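# Swap pink and yellow flowers between their dryer pegs

## Task

Exchange the pink and yellow flowers so each ends up hanging from the peg the other occupied at the start, without deforming any stem; at the end the dryer must still hang from its rail and every flower must hang upside down, held by a clip on its stem.

## Robot and tools

Robot: two arms, left_arm and right_arm, each with a two-finger gripper. In the scene frame the origin sits at table-top height midway between the nominal bases; +z is up, +x points out over the table, and left_arm is on the +y side. Image left and right do not match arm names. Calibrated bases: left_arm at (+0.010, +0.307, +0.041) m, quat_wxyz (+1.000, 0, 0, -0.011); right_arm at (+0.045, -0.312, +0.038) m, quat_wxyz (+1.000, 0, 0, +0.015).

Frames: every hand pose, velocity, target and wrist-camera pose is given in that arm's own base frame. Fixed cameras and the table use the scene frame. The gripper's fingers point along its +z axis and separate along its y axis. end_effector_position is the point between the pads, roughly 1 cm behind the tips. Reported poses can be a few cm off, more at long reach.

Row format (shared by execute_actions and move): one flat list of 16 numbers covering both arms, always all 16 even if one arm is idle. Order: left_arm x, y, z, qw, qx, qy, qz, opening, then right_arm in the same order. x, y, z are an absolute target position in metres in that arm's base frame; qw..qz an absolute orientation quaternion, w first. Opening runs from -1 (closed) to +1 (fully open, 0.094 m); it is absolute. To keep an arm still, resend its last reported pose and its intended opening each call; to hold orientation, repeat the same quaternion rather than copying a drifted reading. A 0 opening is a real command, so resend the present one to leave a gripper alone.

execute_actions(actions, cameras): actions is a list of actions; each action is a list of up to 15 rows, one per 1/30 s step, the last row held for any remaining steps. Each action's target must lie within 0.6 m of the gripper's position at the action's start along each gripper axis, or both arms' action is rejected; a malformed action or a failing first action rejects the whole call. An empty actions list returns images and the full state, including the scene number. cameras: list of names, ["all"], or []; an unknown name invalidates the call.

move(target, speed, blend, opening_speed, grip_force, blocking, cameras): drives each gripper in a straight line from its Hand target to the given row, or through a list of up to 15 rows, all within 10 s. No 0.6 m limit. speed: m/s, 0.002 to 4.3, default 0.25 (rotation capped at twice that in rad/s); one value or one per target. blend: corner rounding in metres per target, 0 means stop at each. opening_speed: rate of opening change per second on the -1..+1 scale, at least 0.2; use it to close gently on stems. grip_force: per-pad newtons, 10 to 50, one value or one per arm; it persists; lower force closes slowly. blocking=false returns after about 0.5 s while motion continues; a new move replaces the running one. Paths do not avoid obstacles or the other arm, grippers lag and overshoot more when fast, and going near an arm's own base can flip its shoulder posture, so route around it.

wait(seconds 0 to 10, cameras) lets time pass holding commands. stop(cameras) brakes the running move. zoom_image(camera, region [x0,y0,x1,y1] pixels, at most 504 by 504) enlarges part of the newest image from cam_head_left, cam_head_right, cam_high, cam_low, cam_left_wrist or cam_right_wrist (all 672x504). read_manual(section "licences") gives URDF licence text only. finished_scene(scene 1 or 2) ends the scene irreversibly; the goal must stay satisfied without the robot.

Controller behaviour: each step the commanded orientation is clipped to within 40 degrees of the measured one, and position takes priority if both cannot be reached, so big rotations need several commands. Friction and load can leave a gripper a few cm from its commanded pose without any contact.

Result lines: end_effector_position and end_effector_quat_wxyz (base frame); Hand target (where the arm is now being sent); Tool commands; grip_measured (measured opening on the -1..+1 scale, reads slightly wide when empty, narrower than a squeezed part); grip_effort_nm (gripper motor effort, negative closing, not a pad force); Joint positions (last value is finger opening in metres); Joint velocities (may say within noise); Joint torques (include arm weight; values 3 and 4 wrap at ±28 N m). move adds a move: line with the ending, such as done, off_target, moving, held or fault, plus limits=paced (pose clipped) or limits=held (steps withheld). MOTOR HOT means a motor passed 85 °C; OVER-TEMPERATURE FAULT at 100 °C drops that arm for 30 s or more.

Avoid: dropping flowers or letting go of moving parts, knocking the dryer off its rail, anything leaving the table, bending stems by squeezing hard or dragging, fast hits on fixed or heavy objects, any contact or pinch between the two arms (the clearance check does not cover grippers or wrist cameras), and long stretched-out holds or pushing at unreachable poses, which heat motors. Close on stems slowly and open well above grip_measured to release.

Each tool is called after ">>>" by a JSON object that holds its "fn" and its "kwargs".

## Session

>>> {"fn": "execute_actions", "kwargs": {"actions": []}}

Scene clock: 0.00 s.
left_arm: end_effector_position=(+0.3950, +0.1380, +0.1075) grip_measured=+1.000 grip_effort_nm=n/a end_effector_quat_wxyz=(+0.420, -0.340, +0.717, +0.439) | right_arm: end_effector_position=(+0.1969, +0.0519, +0.2336) grip_measured=+1.000 grip_effort_nm=n/a end_effector_quat_wxyz=(-0.091, +0.758, -0.645, -0.006)
Joint positions: left_arm=[-0.061 1.502 0.571 0.122 -1.203 -0.41 0.094] | right_arm=[0.15 0.749 0.853 -1.546 -0.129 -1.573 0.094]
Joint velocities: within noise
Joint torques (N m): no reading
Heat: left arm: hottest elbow 32 °C; right arm: hottest waist 31 °C.
Hand target: left_arm +0.4033, +0.1375, +0.1146; +0.429, -0.345, +0.713, +0.435 | right_arm +0.2014, +0.0526, +0.2424; -0.099, +0.758, -0.644, +0.001
Tool commands: left_gripper/opening=+1.0 right_gripper/opening=+1.0

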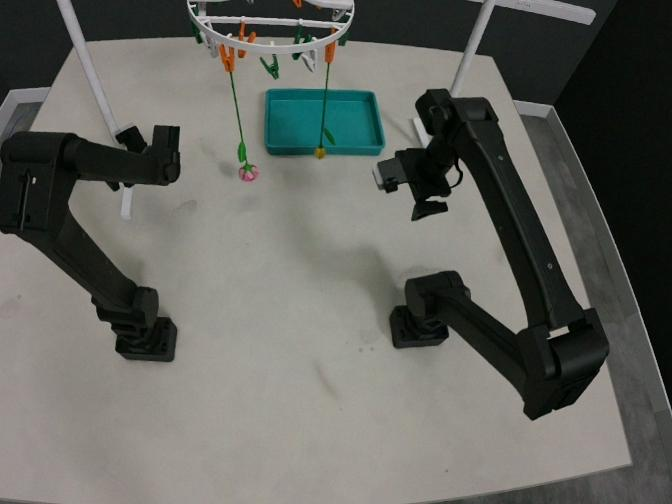

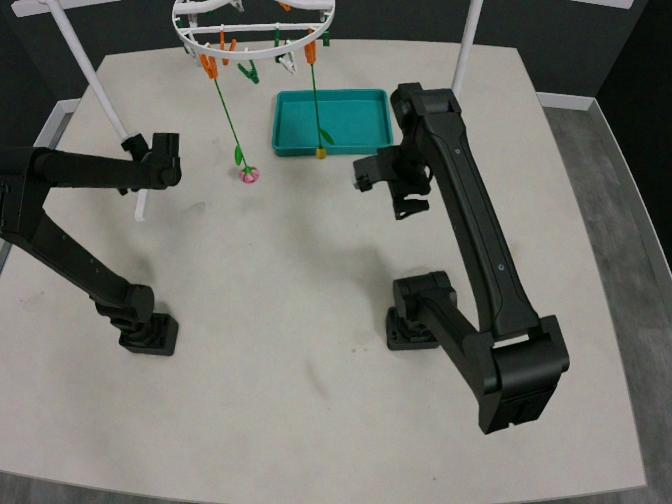

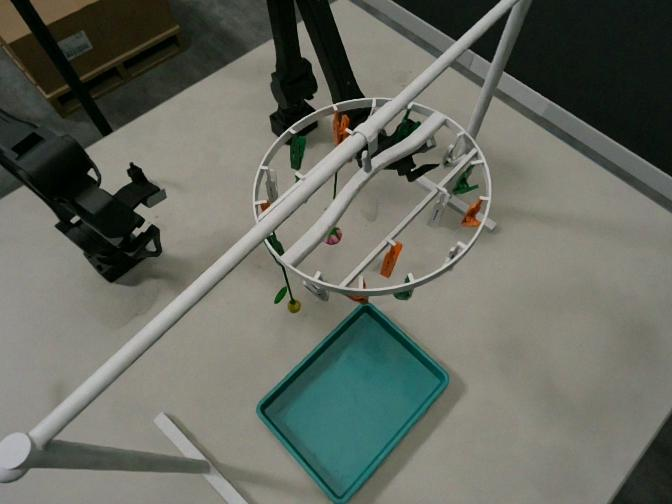

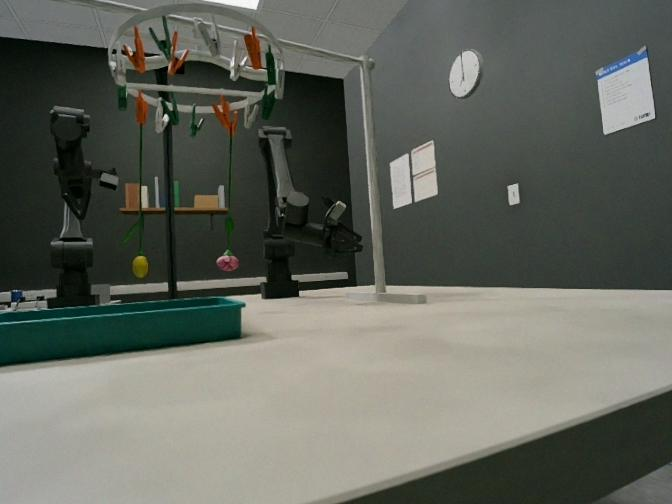

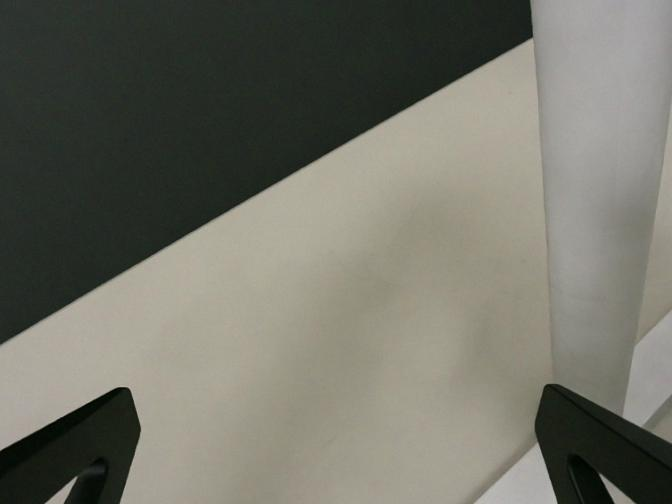

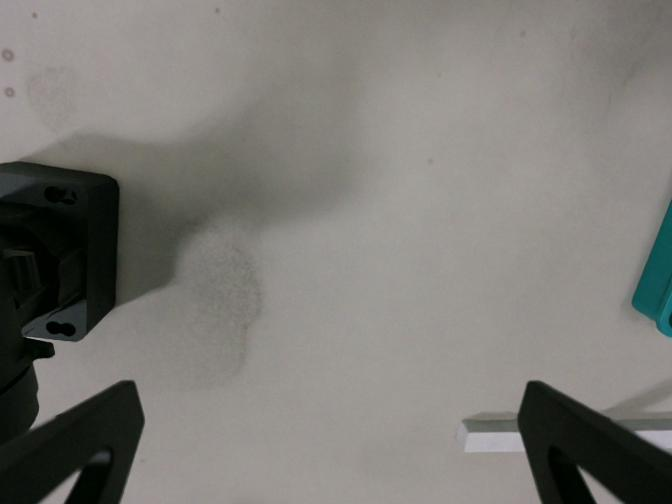

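>>> {"fn": "zoom_image", "kwargs": {"camera": "cam_head_left", "region": [160, 0, 400, 200]}}

>>> {"fn": "zoom_image", "kwargs": {"camera": "cam_head_right", "region": [150, 0, 390, 200]}}

>>> {"fn": "zoom_image", "kwargs": {"camera": "cam_high", "region": [230, 80, 510, 320]}}

>>> {"fn": "zoom_image", "kwargs": {"camera": "cam_low", "region": [80, 0, 400, 300]}}

Scaled by 2.100 from the camera's 672x504 image, which has a finer 960x720 frame.

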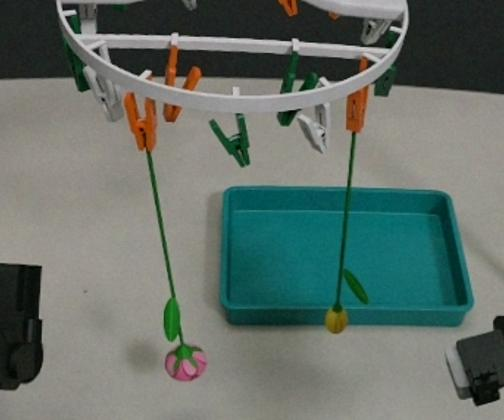

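Scaled by 2.100 from the camera's 672x504 image, which has a finer 960x720 frame.

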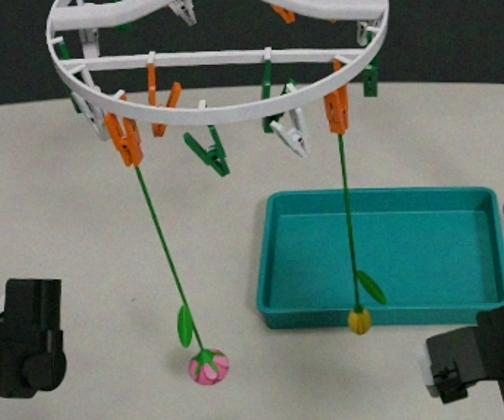

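Scaled by 1.800 from the camera's 672x504 image, which has a finer 960x720 frame.

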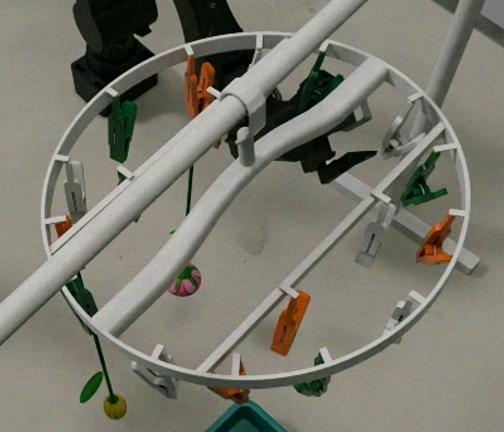

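Scaled by 1.575 from the camera's 672x504 image, which has a finer 960x720 frame.

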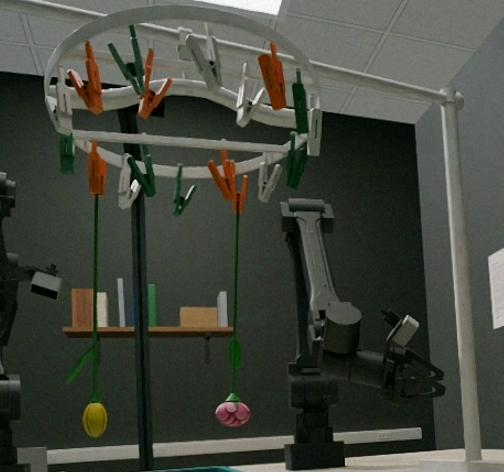

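>>> {"fn": "zoom_image", "kwargs": {"camera": "cam_head_left", "region": [180, 0, 360, 90]}}

>>> {"fn": "zoom_image", "kwargs": {"camera": "cam_head_right", "region": [160, 0, 340, 90]}}

>>> {"fn": "zoom_image", "kwargs": {"camera": "cam_low", "region": [100, 0, 300, 150]}}

>>> {"fn": "zoom_image", "kwargs": {"camera": "cam_high", "region": [240, 90, 380, 200]}}

>>> {"fn": "zoom_image", "kwargs": {"camera": "cam_high", "region": [240, 180, 420, 320]}}

Scaled by 2.800 from the camera's 672x504 image, which has a finer 960x720 frame.

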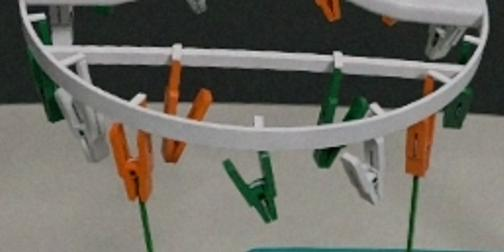

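Scaled by 2.800 from the camera's 672x504 image, which has a finer 960x720 frame.

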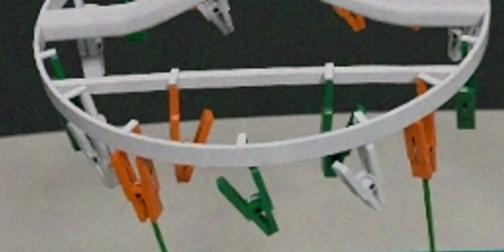

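Scaled by 2.520 from the camera's 672x504 image, which has a finer 960x720 frame.

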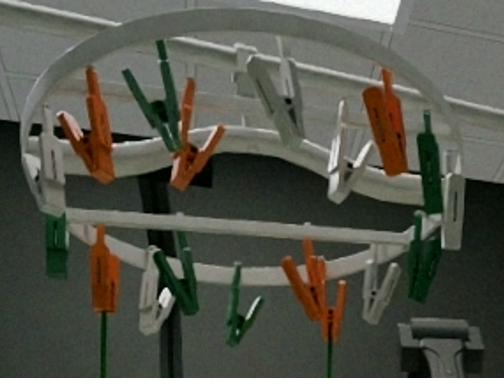

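Scaled by 3.600 from the camera's 672x504 image, which has a finer 960x720 frame.

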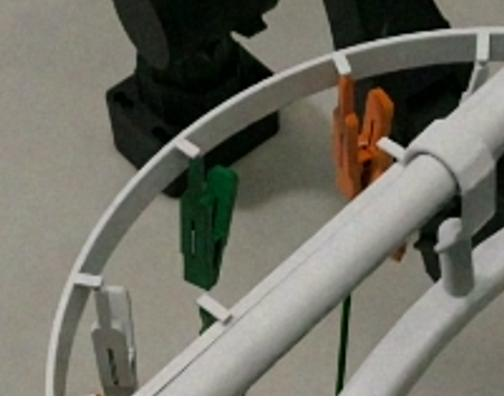

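Scaled by 2.800 from the camera's 672x504 image, which has a finer 960x720 frame.

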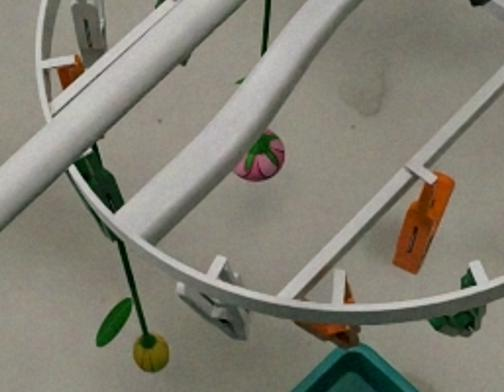

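>>> {"fn": "move", "kwargs": {"target": [0.2345, -0.2019, 0.399, 0.8434, 0, 0.5373, 0, 1, 0.2507, 0.1846, 0.402, 0.8434, 0, 0.5373, 0, 1], "speed": 0.35, "cameras": ["all"]}}

Scene clock: 93.17 s.
left_arm: end_effector_position=(+0.2342, -0.1937, +0.3783) grip_measured=+1.000 grip_effort_nm=-0.03 end_effector_quat_wxyz=(+0.837, +0.015, +0.546, +0.014) | right_arm: end_effector_position=(+0.2522, +0.1819, +0.4059) grip_measured=+1.000 grip_effort_nm=0.00 end_effector_quat_wxyz=(+0.844, +0.007, +0.536, +0.005)
Joint positions: left_arm=[-1.196 0.918 0.303 1.478 -1.013 0.825 0.094] | right_arm=[1.096 0.83 0.348 1.289 0.942 -0.681 0.094]
Joint torques (N m): left_arm=[1.85 -0.79 10.3 1.55 0.52 0.16] | right_arm=[1.44 0.62 7.31 1.52 -0.3 -0.11]
Heat: left arm: hottest elbow 38 °C; right arm: hottest elbow 36 °C.
Hand target: left_arm +0.2340, -0.2011, +0.3984; +0.843, +0.000, +0.538, +0.000 | right_arm +0.2508, +0.1844, +0.4020; +0.843, +0.000, +0.538, +0.000
Off the commanded pose: left_arm 0.022 m, 3 deg | right_arm 0.005 m, 1 deg.
move: off_target (left_arm)
camera_calibration:
cam_left_wrist: T_world_to_cam=[[0.0167533, -0.998593, -0.0503146, -0.178409], [-0.0203888, 0.04997, -0.998543, 0.430037], [0.999652, 0.0177548, -0.019523, -0.130934], [0, 0, 0, 1]] pos_world=[0.142645, -0.197322, 0.417877]
cam_right_wrist: T_world_to_cam=[[0.00109852, -0.999975, -0.00697947, 0.183344], [0.0102884, 0.00699041, -0.999923, 0.44235], [0.999946, 0.00102662, 0.0102958, -0.167785], [0, 0, 0, 1]] pos_world=[0.163024, 0.180419, 0.445323]

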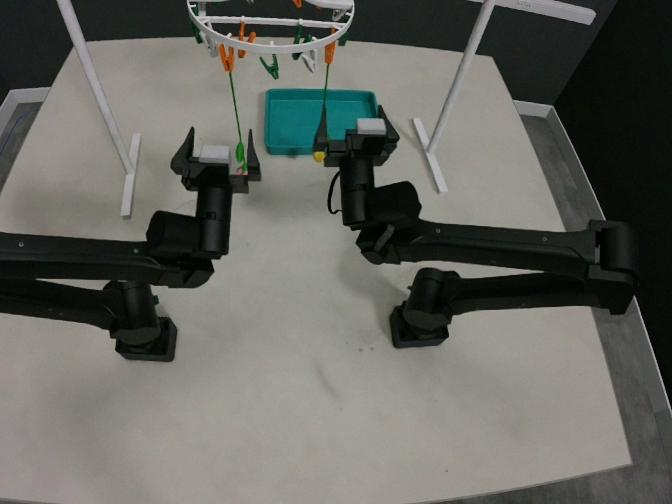

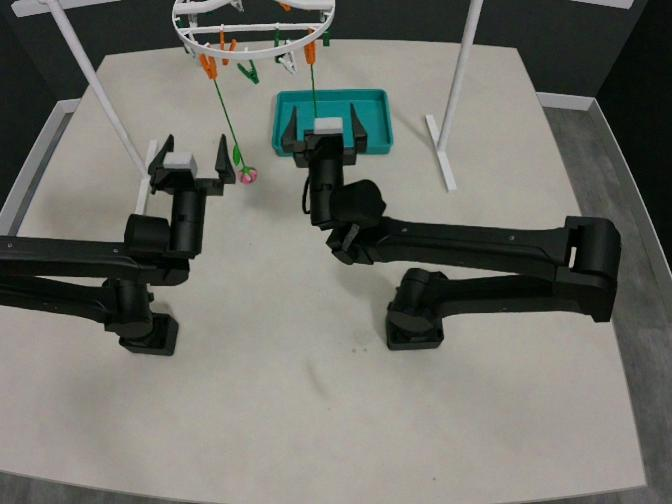

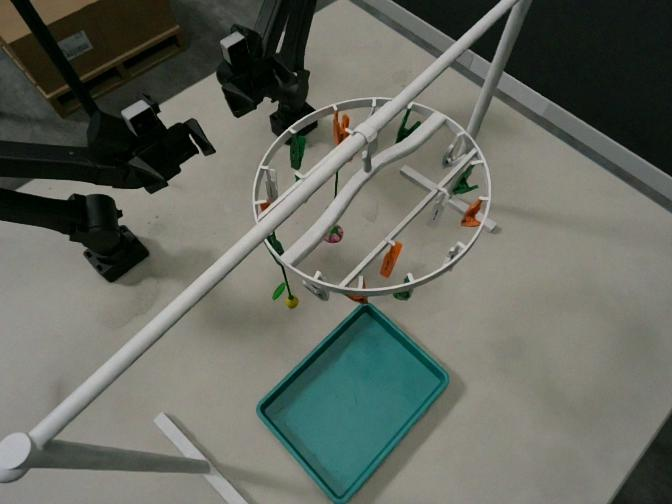

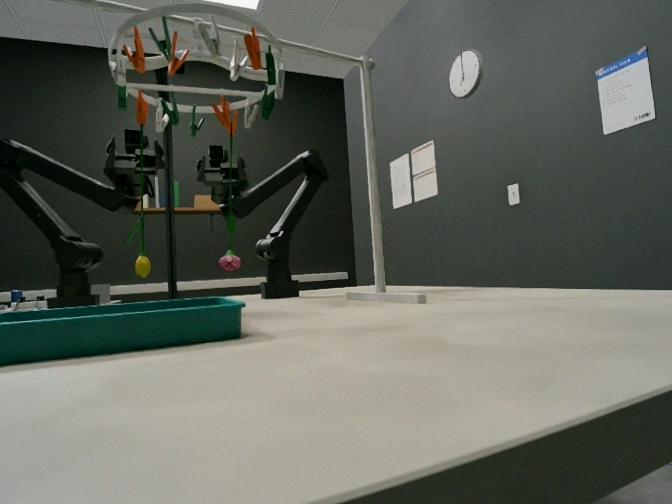

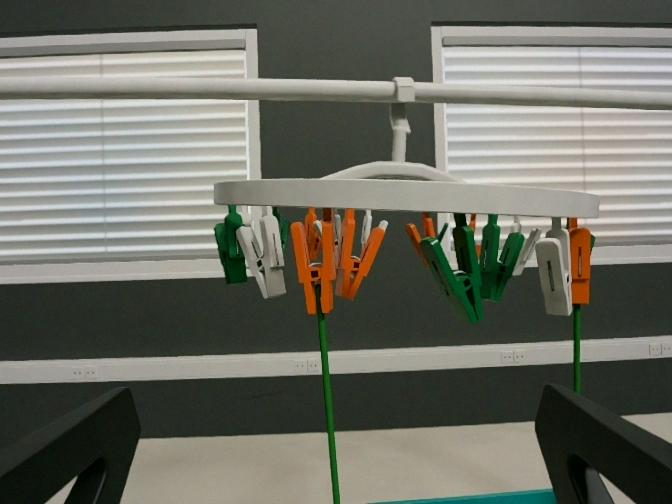

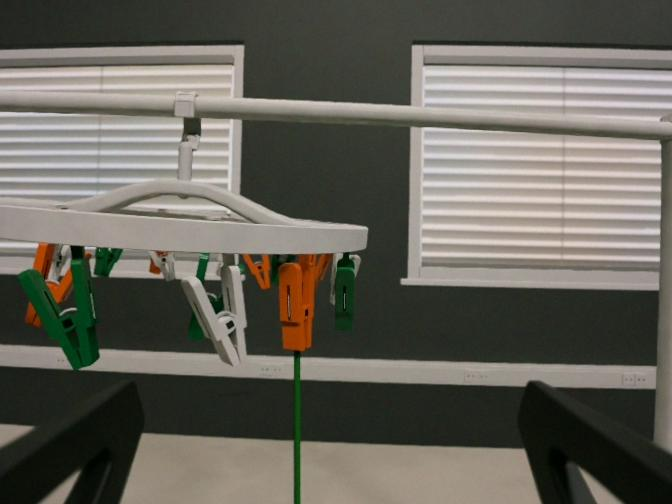

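>>> {"fn": "zoom_image", "kwargs": {"camera": "cam_left_wrist", "region": [200, 160, 440, 340]}}

>>> {"fn": "zoom_image", "kwargs": {"camera": "cam_right_wrist", "region": [180, 210, 400, 375]}}

>>> {"fn": "zoom_image", "kwargs": {"camera": "cam_left_wrist", "region": [400, 160, 640, 340]}}

>>> {"fn": "zoom_image", "kwargs": {"camera": "cam_right_wrist", "region": [0, 210, 240, 390]}}

Scaled by 2.100 from the camera's 672x504 image, which has a finer 960x720 frame.

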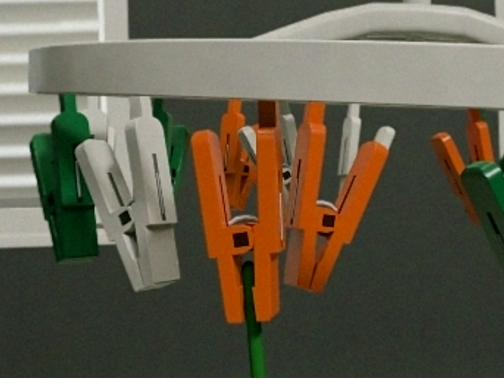

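Scaled by 2.291 from the camera's 672x504 image, which has a finer 960x720 frame.

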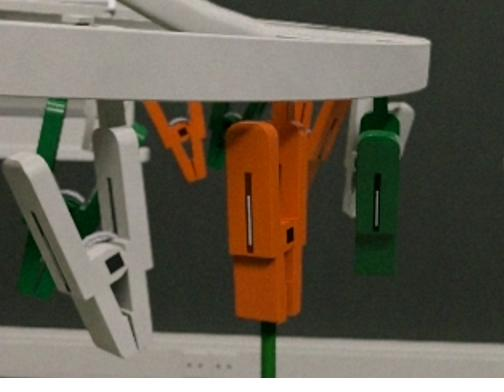

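Scaled by 2.100 from the camera's 672x504 image, which has a finer 960x720 frame.

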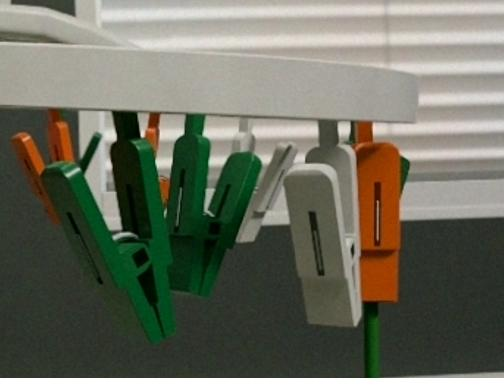

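Scaled by 2.100 from the camera's 672x504 image, which has a finer 960x720 frame.

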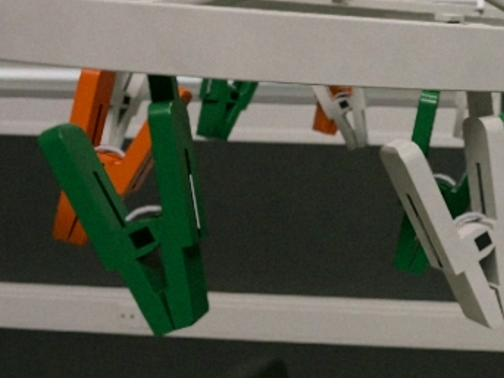

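>>> {"fn": "zoom_image", "kwargs": {"camera": "cam_left_wrist", "region": [270, 190, 410, 330]}}

>>> {"fn": "zoom_image", "kwargs": {"camera": "cam_right_wrist", "region": [240, 240, 380, 380]}}

Scaled by 3.600 from the camera's 672x504 image, which has a finer 960x720 frame.

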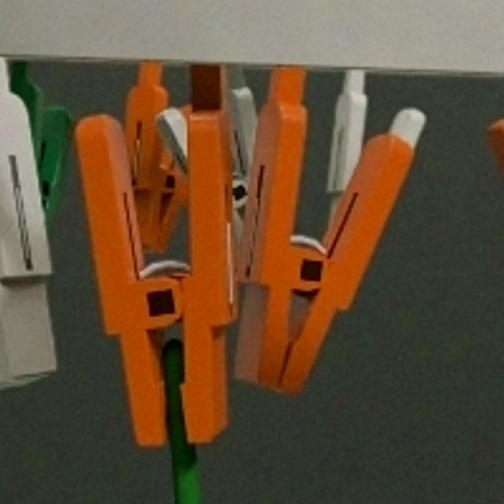

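Scaled by 3.600 from the camera's 672x504 image, which has a finer 960x720 frame.

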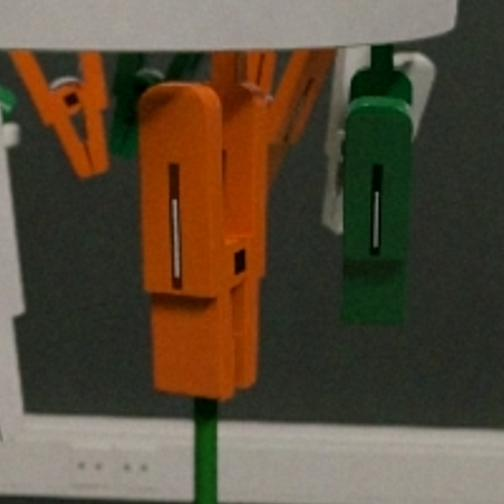

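>>> {"fn": "move", "kwargs": {"target": [0.3811, -0.096, 0.305, 0.75, 0.25, 0.433, -0.433, 0.2, 0.305, 0.4063, 0.437, 0.8426, -0.0234, 0.5368, 0.0368, 0.2], "speed": 0.35, "cameras": ["all"]}}

Scene clock: 282.80 s.
left_arm: end_effector_position=(+0.3721, -0.0993, +0.2927) grip_measured=+0.202 grip_effort_nm=-0.12 end_effector_quat_wxyz=(+0.711, +0.240, +0.535, -0.388) | right_arm: end_effector_position=(+0.3039, +0.3940, +0.4222) grip_measured=+0.201 grip_effort_nm=-0.07 end_effector_quat_wxyz=(+0.839, -0.030, +0.542, +0.029)
Joint positions: left_arm=[0.12 1.329 0.354 1.549 0.96 -0.566 0.056] | right_arm=[1.205 1.441 0.837 1.401 0.959 -0.718 0.056]
Joint torques (N m): left_arm=[2.9 -4.42 7.72 2.07 -0.29 -0.06] | right_arm=[1.03 -10.05 10.99 0.75 -0.46 -0.02]
Heat: left arm: hottest elbow 54 °C; right arm: hottest elbow 36 °C.
Hand target: left_arm +0.3805, -0.0963, +0.3053; +0.721, +0.245, +0.523, -0.383 | right_arm +0.3043, +0.4055, +0.4366; +0.843, -0.024, +0.537, +0.037
Off the commanded pose: left_arm 0.016 m, 14 deg | right_arm 0.019 m, 1 deg.
joint sent to its limit (left arm) — joint 4 (wrist pitch), upper limit. The joint targets are off in orientation, not in position.
move: off_target (left_arm, right_arm)
camera_calibration:
cam_left_wrist: T_world_to_cam=[[-0.803067, -0.592576, 0.0627409, 0.221526], [-0.119634, 0.0571865, -0.99117, 0.378107], [0.583755, -0.803482, -0.116817, -0.170439], [0, 0, 0, 1]] pos_world=[0.32263, -0.0272963, 0.340959]
cam_right_wrist: T_world_to_cam=[[0.0831899, -0.996104, 0.0292655, 0.353694], [-0.00273531, -0.0295955, -0.999558, 0.474785], [0.99653, 0.0830731, -0.00518669, -0.244597], [0, 0, 0, 1]] pos_world=[0.215623, 0.386687, 0.462955]

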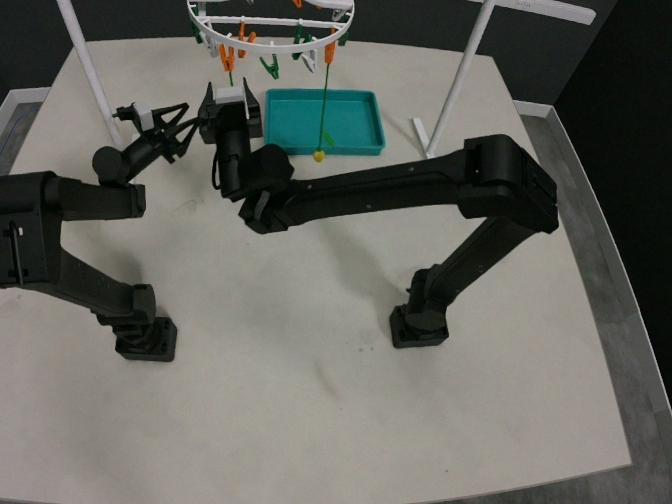

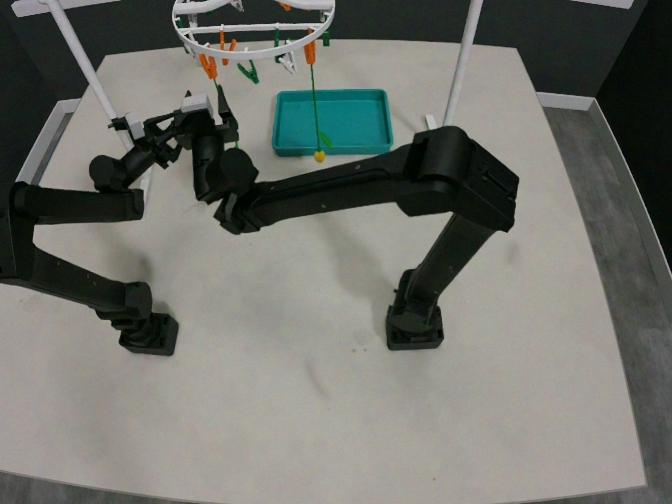

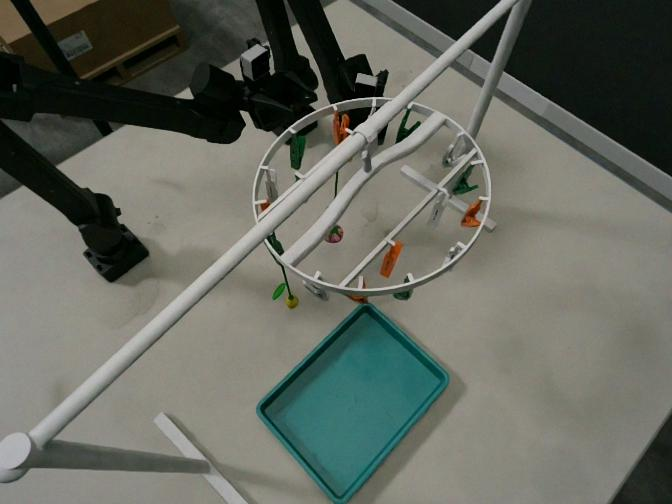

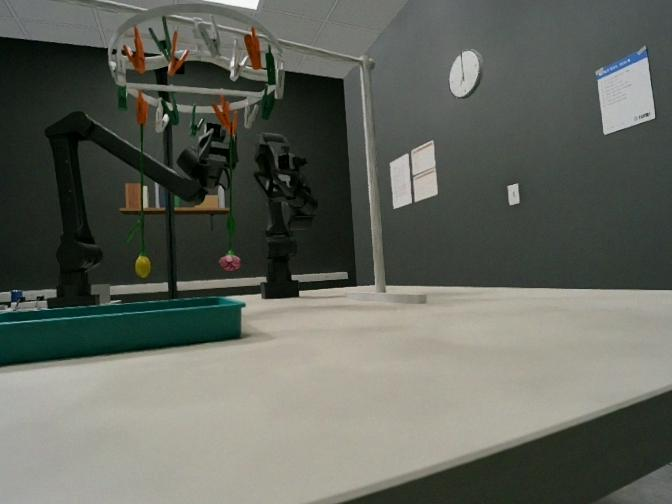

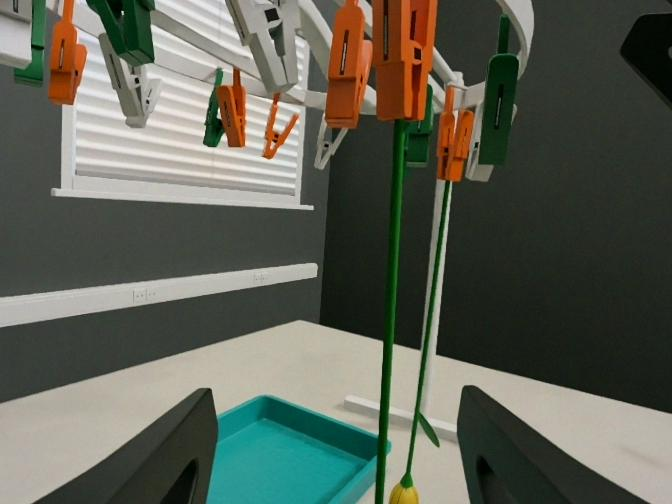

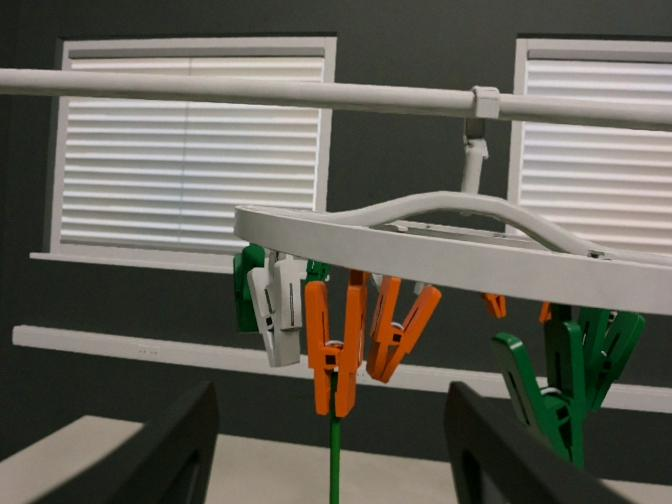

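>>> {"fn": "move", "kwargs": {"target": [0.392, -0.125, 0.283, 0.6257, 0.3669, 0.5439, -0.422, 0.2, 0.360, 0.407, 0.453, 0.8426, -0.0234, 0.5368, 0.0368, 0.0], "speed": 0.2, "cameras": ["cam_left_wrist", "cam_right_wrist", "cam_low", "cam_head_left"]}}

Scene clock: 359.87 s.
left_arm: end_effector_position=(+0.3830, -0.1218, +0.2704) grip_measured=+0.202 grip_effort_nm=-0.12 end_effector_quat_wxyz=(+0.619, +0.353, +0.556, -0.428) | right_arm: end_effector_position=(+0.3512, +0.3999, +0.4373) grip_measured=+0.001 grip_effort_nm=-0.08 end_effector_quat_wxyz=(+0.839, -0.040, +0.542, +0.027)
Joint positions: left_arm=[0.118 1.375 0.471 1.355 1.259 -0.472 0.056] | right_arm=[1.105 1.45 0.913 1.23 0.875 -0.608 0.047]
Joint torques (N m): left_arm=[1.79 -6.3 8.36 0.96 -0.11 0.18] | right_arm=[-0.21 -10.64 11.59 0.92 -0.4 0.19]
Heat: left arm: hottest elbow 48 °C; right arm: hottest elbow 39 °C.
Hand target: left_arm +0.3913, -0.1249, +0.2831; +0.626, +0.367, +0.543, -0.422 | right_arm +0.3592, +0.4060, +0.4526; +0.843, -0.024, +0.536, +0.037
Off the commanded pose: left_arm 0.016 m, 2 deg | right_arm 0.019 m, 2 deg.
move: off_target (left_arm, right_arm)
camera_calibration:
cam_left_wrist: T_world_to_cam=[[-0.91999, -0.391028, 0.026741, 0.297342], [-0.139317, 0.26248, -0.954827, 0.381349], [0.366345, -0.882157, -0.295956, -0.0753561], [0, 0, 0, 1]] pos_world=[0.354286, -0.0503037, 0.33387]
cam_right_wrist: T_world_to_cam=[[0.0896194, -0.994801, 0.0483642, 0.344061], [-0.00238234, -0.0487736, -0.998807, 0.497491], [0.995973, 0.0893973, -0.00674102, -0.293762], [0, 0, 0, 1]] pos_world=[0.26293, 0.392799, 0.478277]
Images, in order (width x height): cam_head_left 672x504, cam_low 672x504, cam_left_wrist 672x504, cam_right_wrist 672x504.

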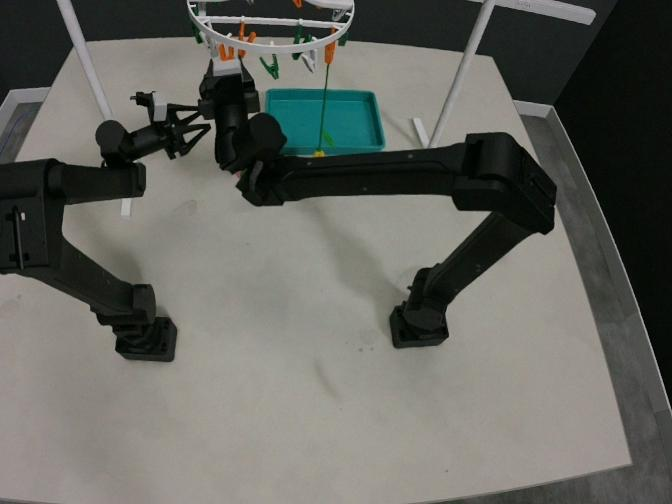

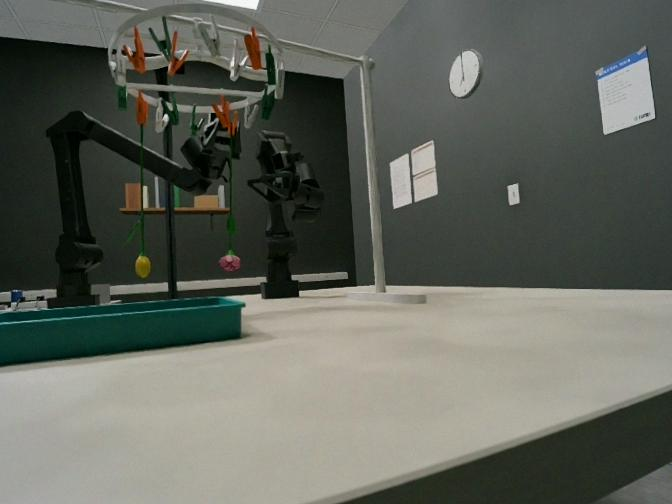

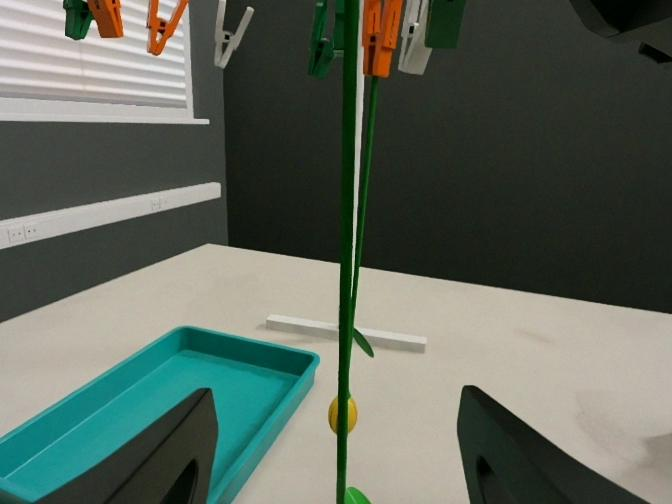

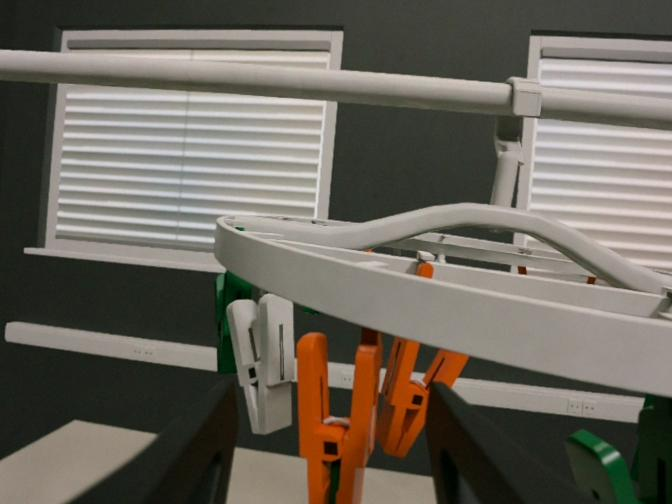

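>>> {"fn": "zoom_image", "kwargs": {"camera": "cam_right_wrist", "region": [220, 260, 500, 504]}}

>>> {"fn": "zoom_image", "kwargs": {"camera": "cam_head_left", "region": [170, 0, 340, 128]}}

Scaled by 1.800 from the camera's 672x504 image, which has a finer 960x720 frame.

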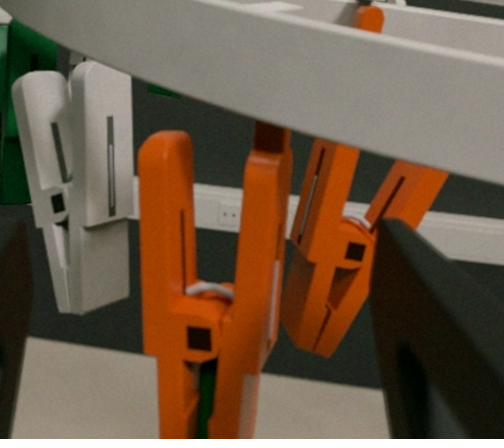

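Scaled by 2.965 from the camera's 672x504 image, which has a finer 960x720 frame.

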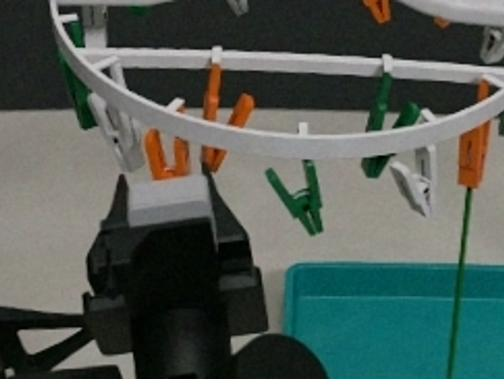

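>>> {"fn": "move", "kwargs": {"target": [0.4156, -0.1866, 0.2535, 0.6257, 0.3669, 0.5439, -0.422, 0.1, 0.3942, 0.408, 0.4547, 0.8426, -0.0234, 0.5368, 0.0368, 0.0], "speed": 0.1, "cameras": ["cam_left_wrist", "cam_right_wrist", "cam_low", "cam_head_left"]}}

Scene clock: 393.63 s.
left_arm: end_effector_position=(+0.4036, -0.1824, +0.2448) grip_measured=+0.102 grip_effort_nm=-0.12 end_effector_quat_wxyz=(+0.619, +0.359, +0.553, -0.427) | right_arm: end_effector_position=(+0.3847, +0.4014, +0.4386) grip_measured=+0.001 grip_effort_nm=-0.08 end_effector_quat_wxyz=(+0.838, -0.040, +0.543, +0.027)
Joint positions: left_arm=[-0.066 1.464 0.502 1.252 1.096 -0.287 0.052] | right_arm=[1.039 1.482 0.961 1.166 0.825 -0.545 0.047]
Joint torques (N m): left_arm=[2.02 -6.53 8.2 1.21 -0.22 0.17] | right_arm=[-0.03 -11.63 11.77 0.99 -0.36 0.2]
Heat: left arm: hottest elbow 49 °C; right arm: hottest elbow 45 °C.
Hand target: left_arm +0.4149, -0.1864, +0.2536; +0.626, +0.367, +0.544, -0.422 | right_arm +0.3933, +0.4071, +0.4542; +0.843, -0.024, +0.537, +0.037
Off the commanded pose: left_arm 0.015 m, 2 deg | right_arm 0.020 m, 2 deg.
move: off_target (left_arm, right_arm)
camera_calibration:
cam_left_wrist: T_world_to_cam=[[-0.922946, -0.384658, 0.0144472, 0.29873], [-0.127563, 0.270232, -0.954307, 0.372199], [0.363178, -0.882617, -0.298478, -0.142099], [0, 0, 0, 1]] pos_world=[0.374798, -0.111091, 0.308463]
cam_right_wrist: T_world_to_cam=[[0.0894119, -0.994832, 0.0481044, 0.342773], [-0.0043071, -0.0486835, -0.998805, 0.49958], [0.995985, 0.0890978, -0.00863773, -0.326337], [0, 0, 0, 1]] pos_world=[0.29653, 0.394398, 0.479675]
Images, in order (width x height): cam_head_left 672x504, cam_low 672x504, cam_left_wrist 672x504, cam_right_wrist 672x504.

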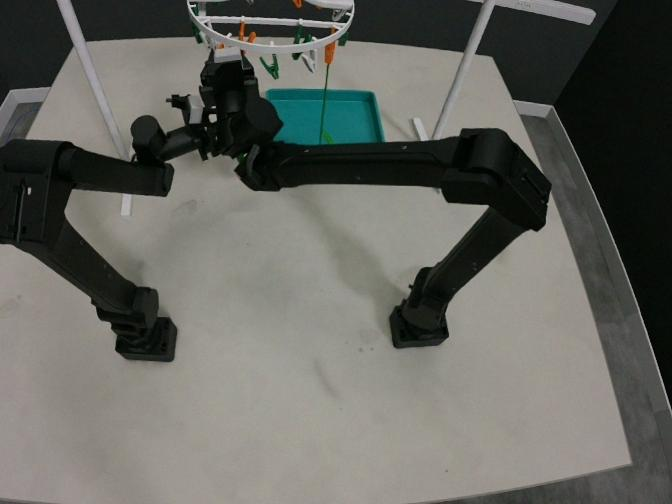

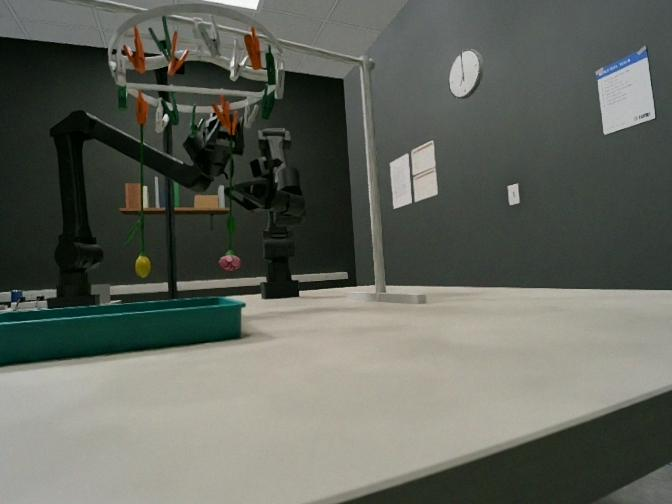

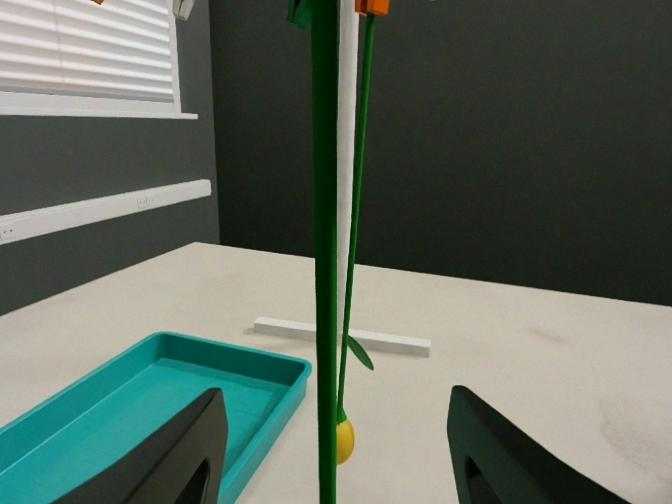

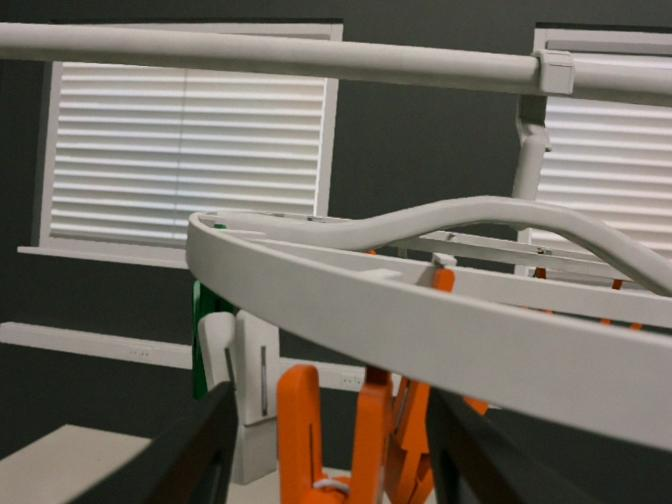

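>>> {"fn": "zoom_image", "kwargs": {"camera": "cam_right_wrist", "region": [240, 340, 460, 504]}}

>>> {"fn": "zoom_image", "kwargs": {"camera": "cam_low", "region": [160, 80, 330, 280]}}

Scaled by 2.291 from the camera's 672x504 image, which has a finer 960x720 frame.

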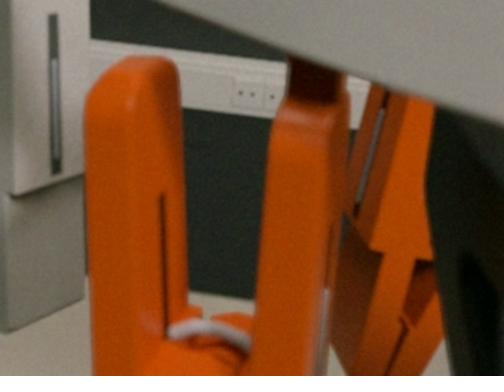

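Scaled by 2.520 from the camera's 672x504 image, which has a finer 960x720 frame.

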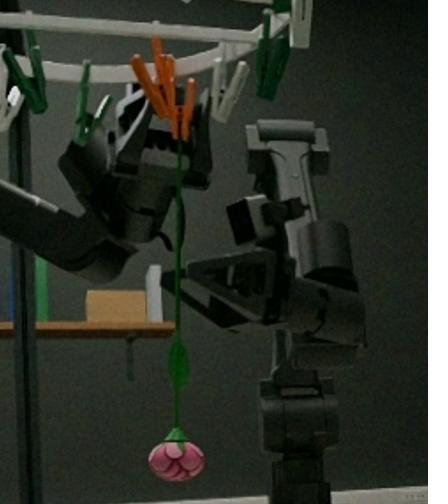

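>>> {"fn": "move", "kwargs": {"target": [[0.4176, -0.1856, 0.2535, 0.6257, 0.3669, 0.5439, -0.422, 0.1, 0.3942, 0.4040, 0.4547, 0.8426, -0.0234, 0.5368, 0.0368, 0.0], [0.4176, -0.1856, 0.2535, 0.6257, 0.3669, 0.5439, -0.422, -0.96, 0.3942, 0.4040, 0.4547, 0.8426, -0.0234, 0.5368, 0.0368, -0.35]], "speed": 0.05, "grip_force": [20, 50], "opening_speed": 0.6, "cameras": ["cam_left_wrist", "cam_right_wrist", "cam_low"]}}

Scene clock: 416.70 s.
left_arm: end_effector_position=(+0.4052, -0.1825, +0.2462) grip_measured=-0.927 grip_effort_nm=-0.49 end_effector_quat_wxyz=(+0.620, +0.360, +0.551, -0.426) | right_arm: end_effector_position=(+0.3859, +0.4010, +0.4385) grip_measured=-0.349 grip_effort_nm=-0.08 end_effector_quat_wxyz=(+0.838, -0.040, +0.543, +0.028)
Joint positions: left_arm=[-0.066 1.466 0.507 1.252 1.096 -0.287 0.003] | right_arm=[1.036 1.482 0.961 1.163 0.822 -0.541 0.031]
Joint torques (N m): left_arm=[2.26 -6.36 8.18 1.2 -0.11 0.16] | right_arm=[-0.26 -12.57 11.15 0.98 -0.36 0.19]
Heat: left arm: hottest elbow 46 °C; right arm: hottest elbow 45 °C.
Hand target: left_arm +0.4169, -0.1854, +0.2536; +0.626, +0.367, +0.544, -0.422 | right_arm +0.3935, +0.4032, +0.4544; +0.843, -0.024, +0.537, +0.037
Off the commanded pose: left_arm 0.015 m, 1 deg | right_arm 0.018 m, 2 deg.
grip_force (N): 20, 50
move: off_target (left_arm, right_arm); target 2's new opening was sent with right_arm's hand 0.018 m and 2 deg from that target
camera_calibration:
cam_left_wrist: T_world_to_cam=[[-0.922986, -0.384697, 0.0102876, 0.301174], [-0.123325, 0.270353, -0.95483, 0.372112], [0.364539, -0.882563, -0.296974, -0.143276], [0, 0, 0, 1]] pos_world=[0.376099, -0.111191, 0.309656]
cam_right_wrist: T_world_to_cam=[[0.0910041, -0.994727, 0.0472932, 0.341947], [-0.0041932, -0.0478726, -0.998845, 0.499121], [0.995842, 0.0907006, -0.00852769, -0.328122], [0, 0, 0, 1]] pos_world=[0.297732, 0.393799, 0.479574]
Images, in order (width x height): cam_low 672x504, cam_left_wrist 672x504, cam_right_wrist 672x504.

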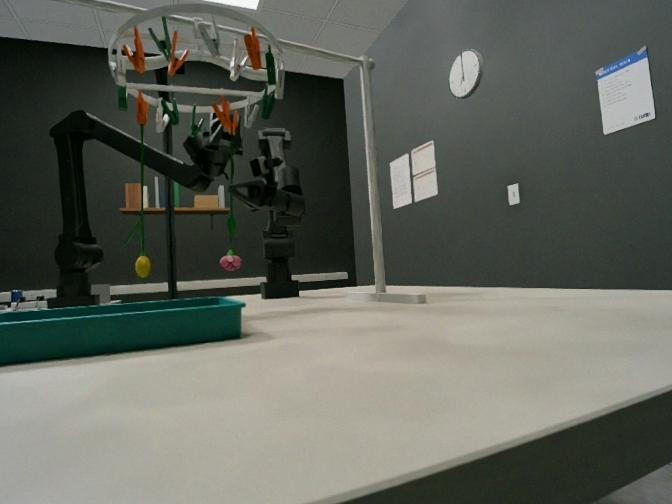

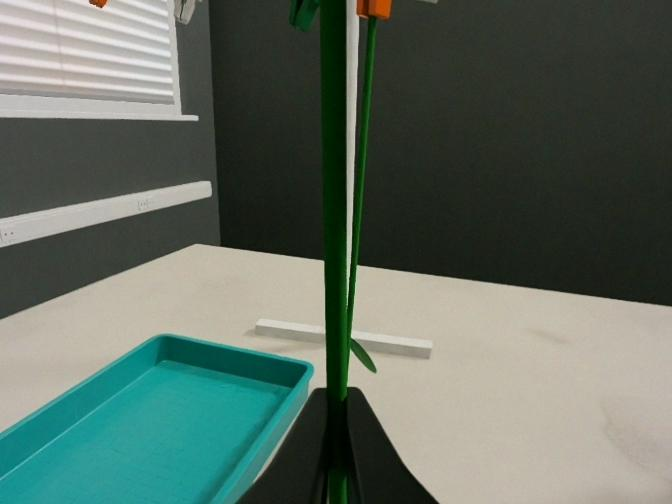

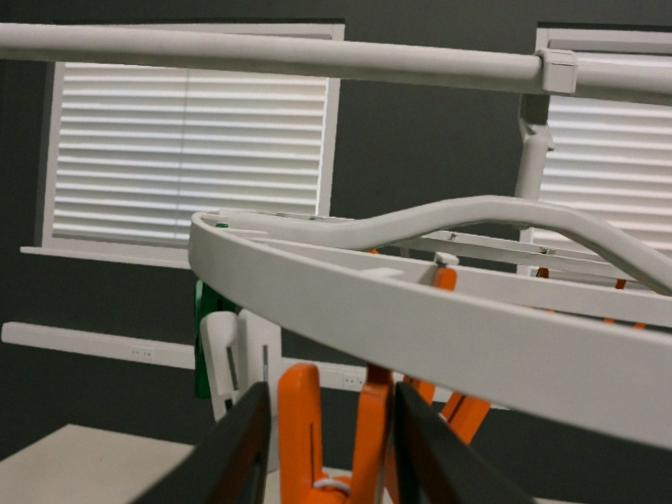

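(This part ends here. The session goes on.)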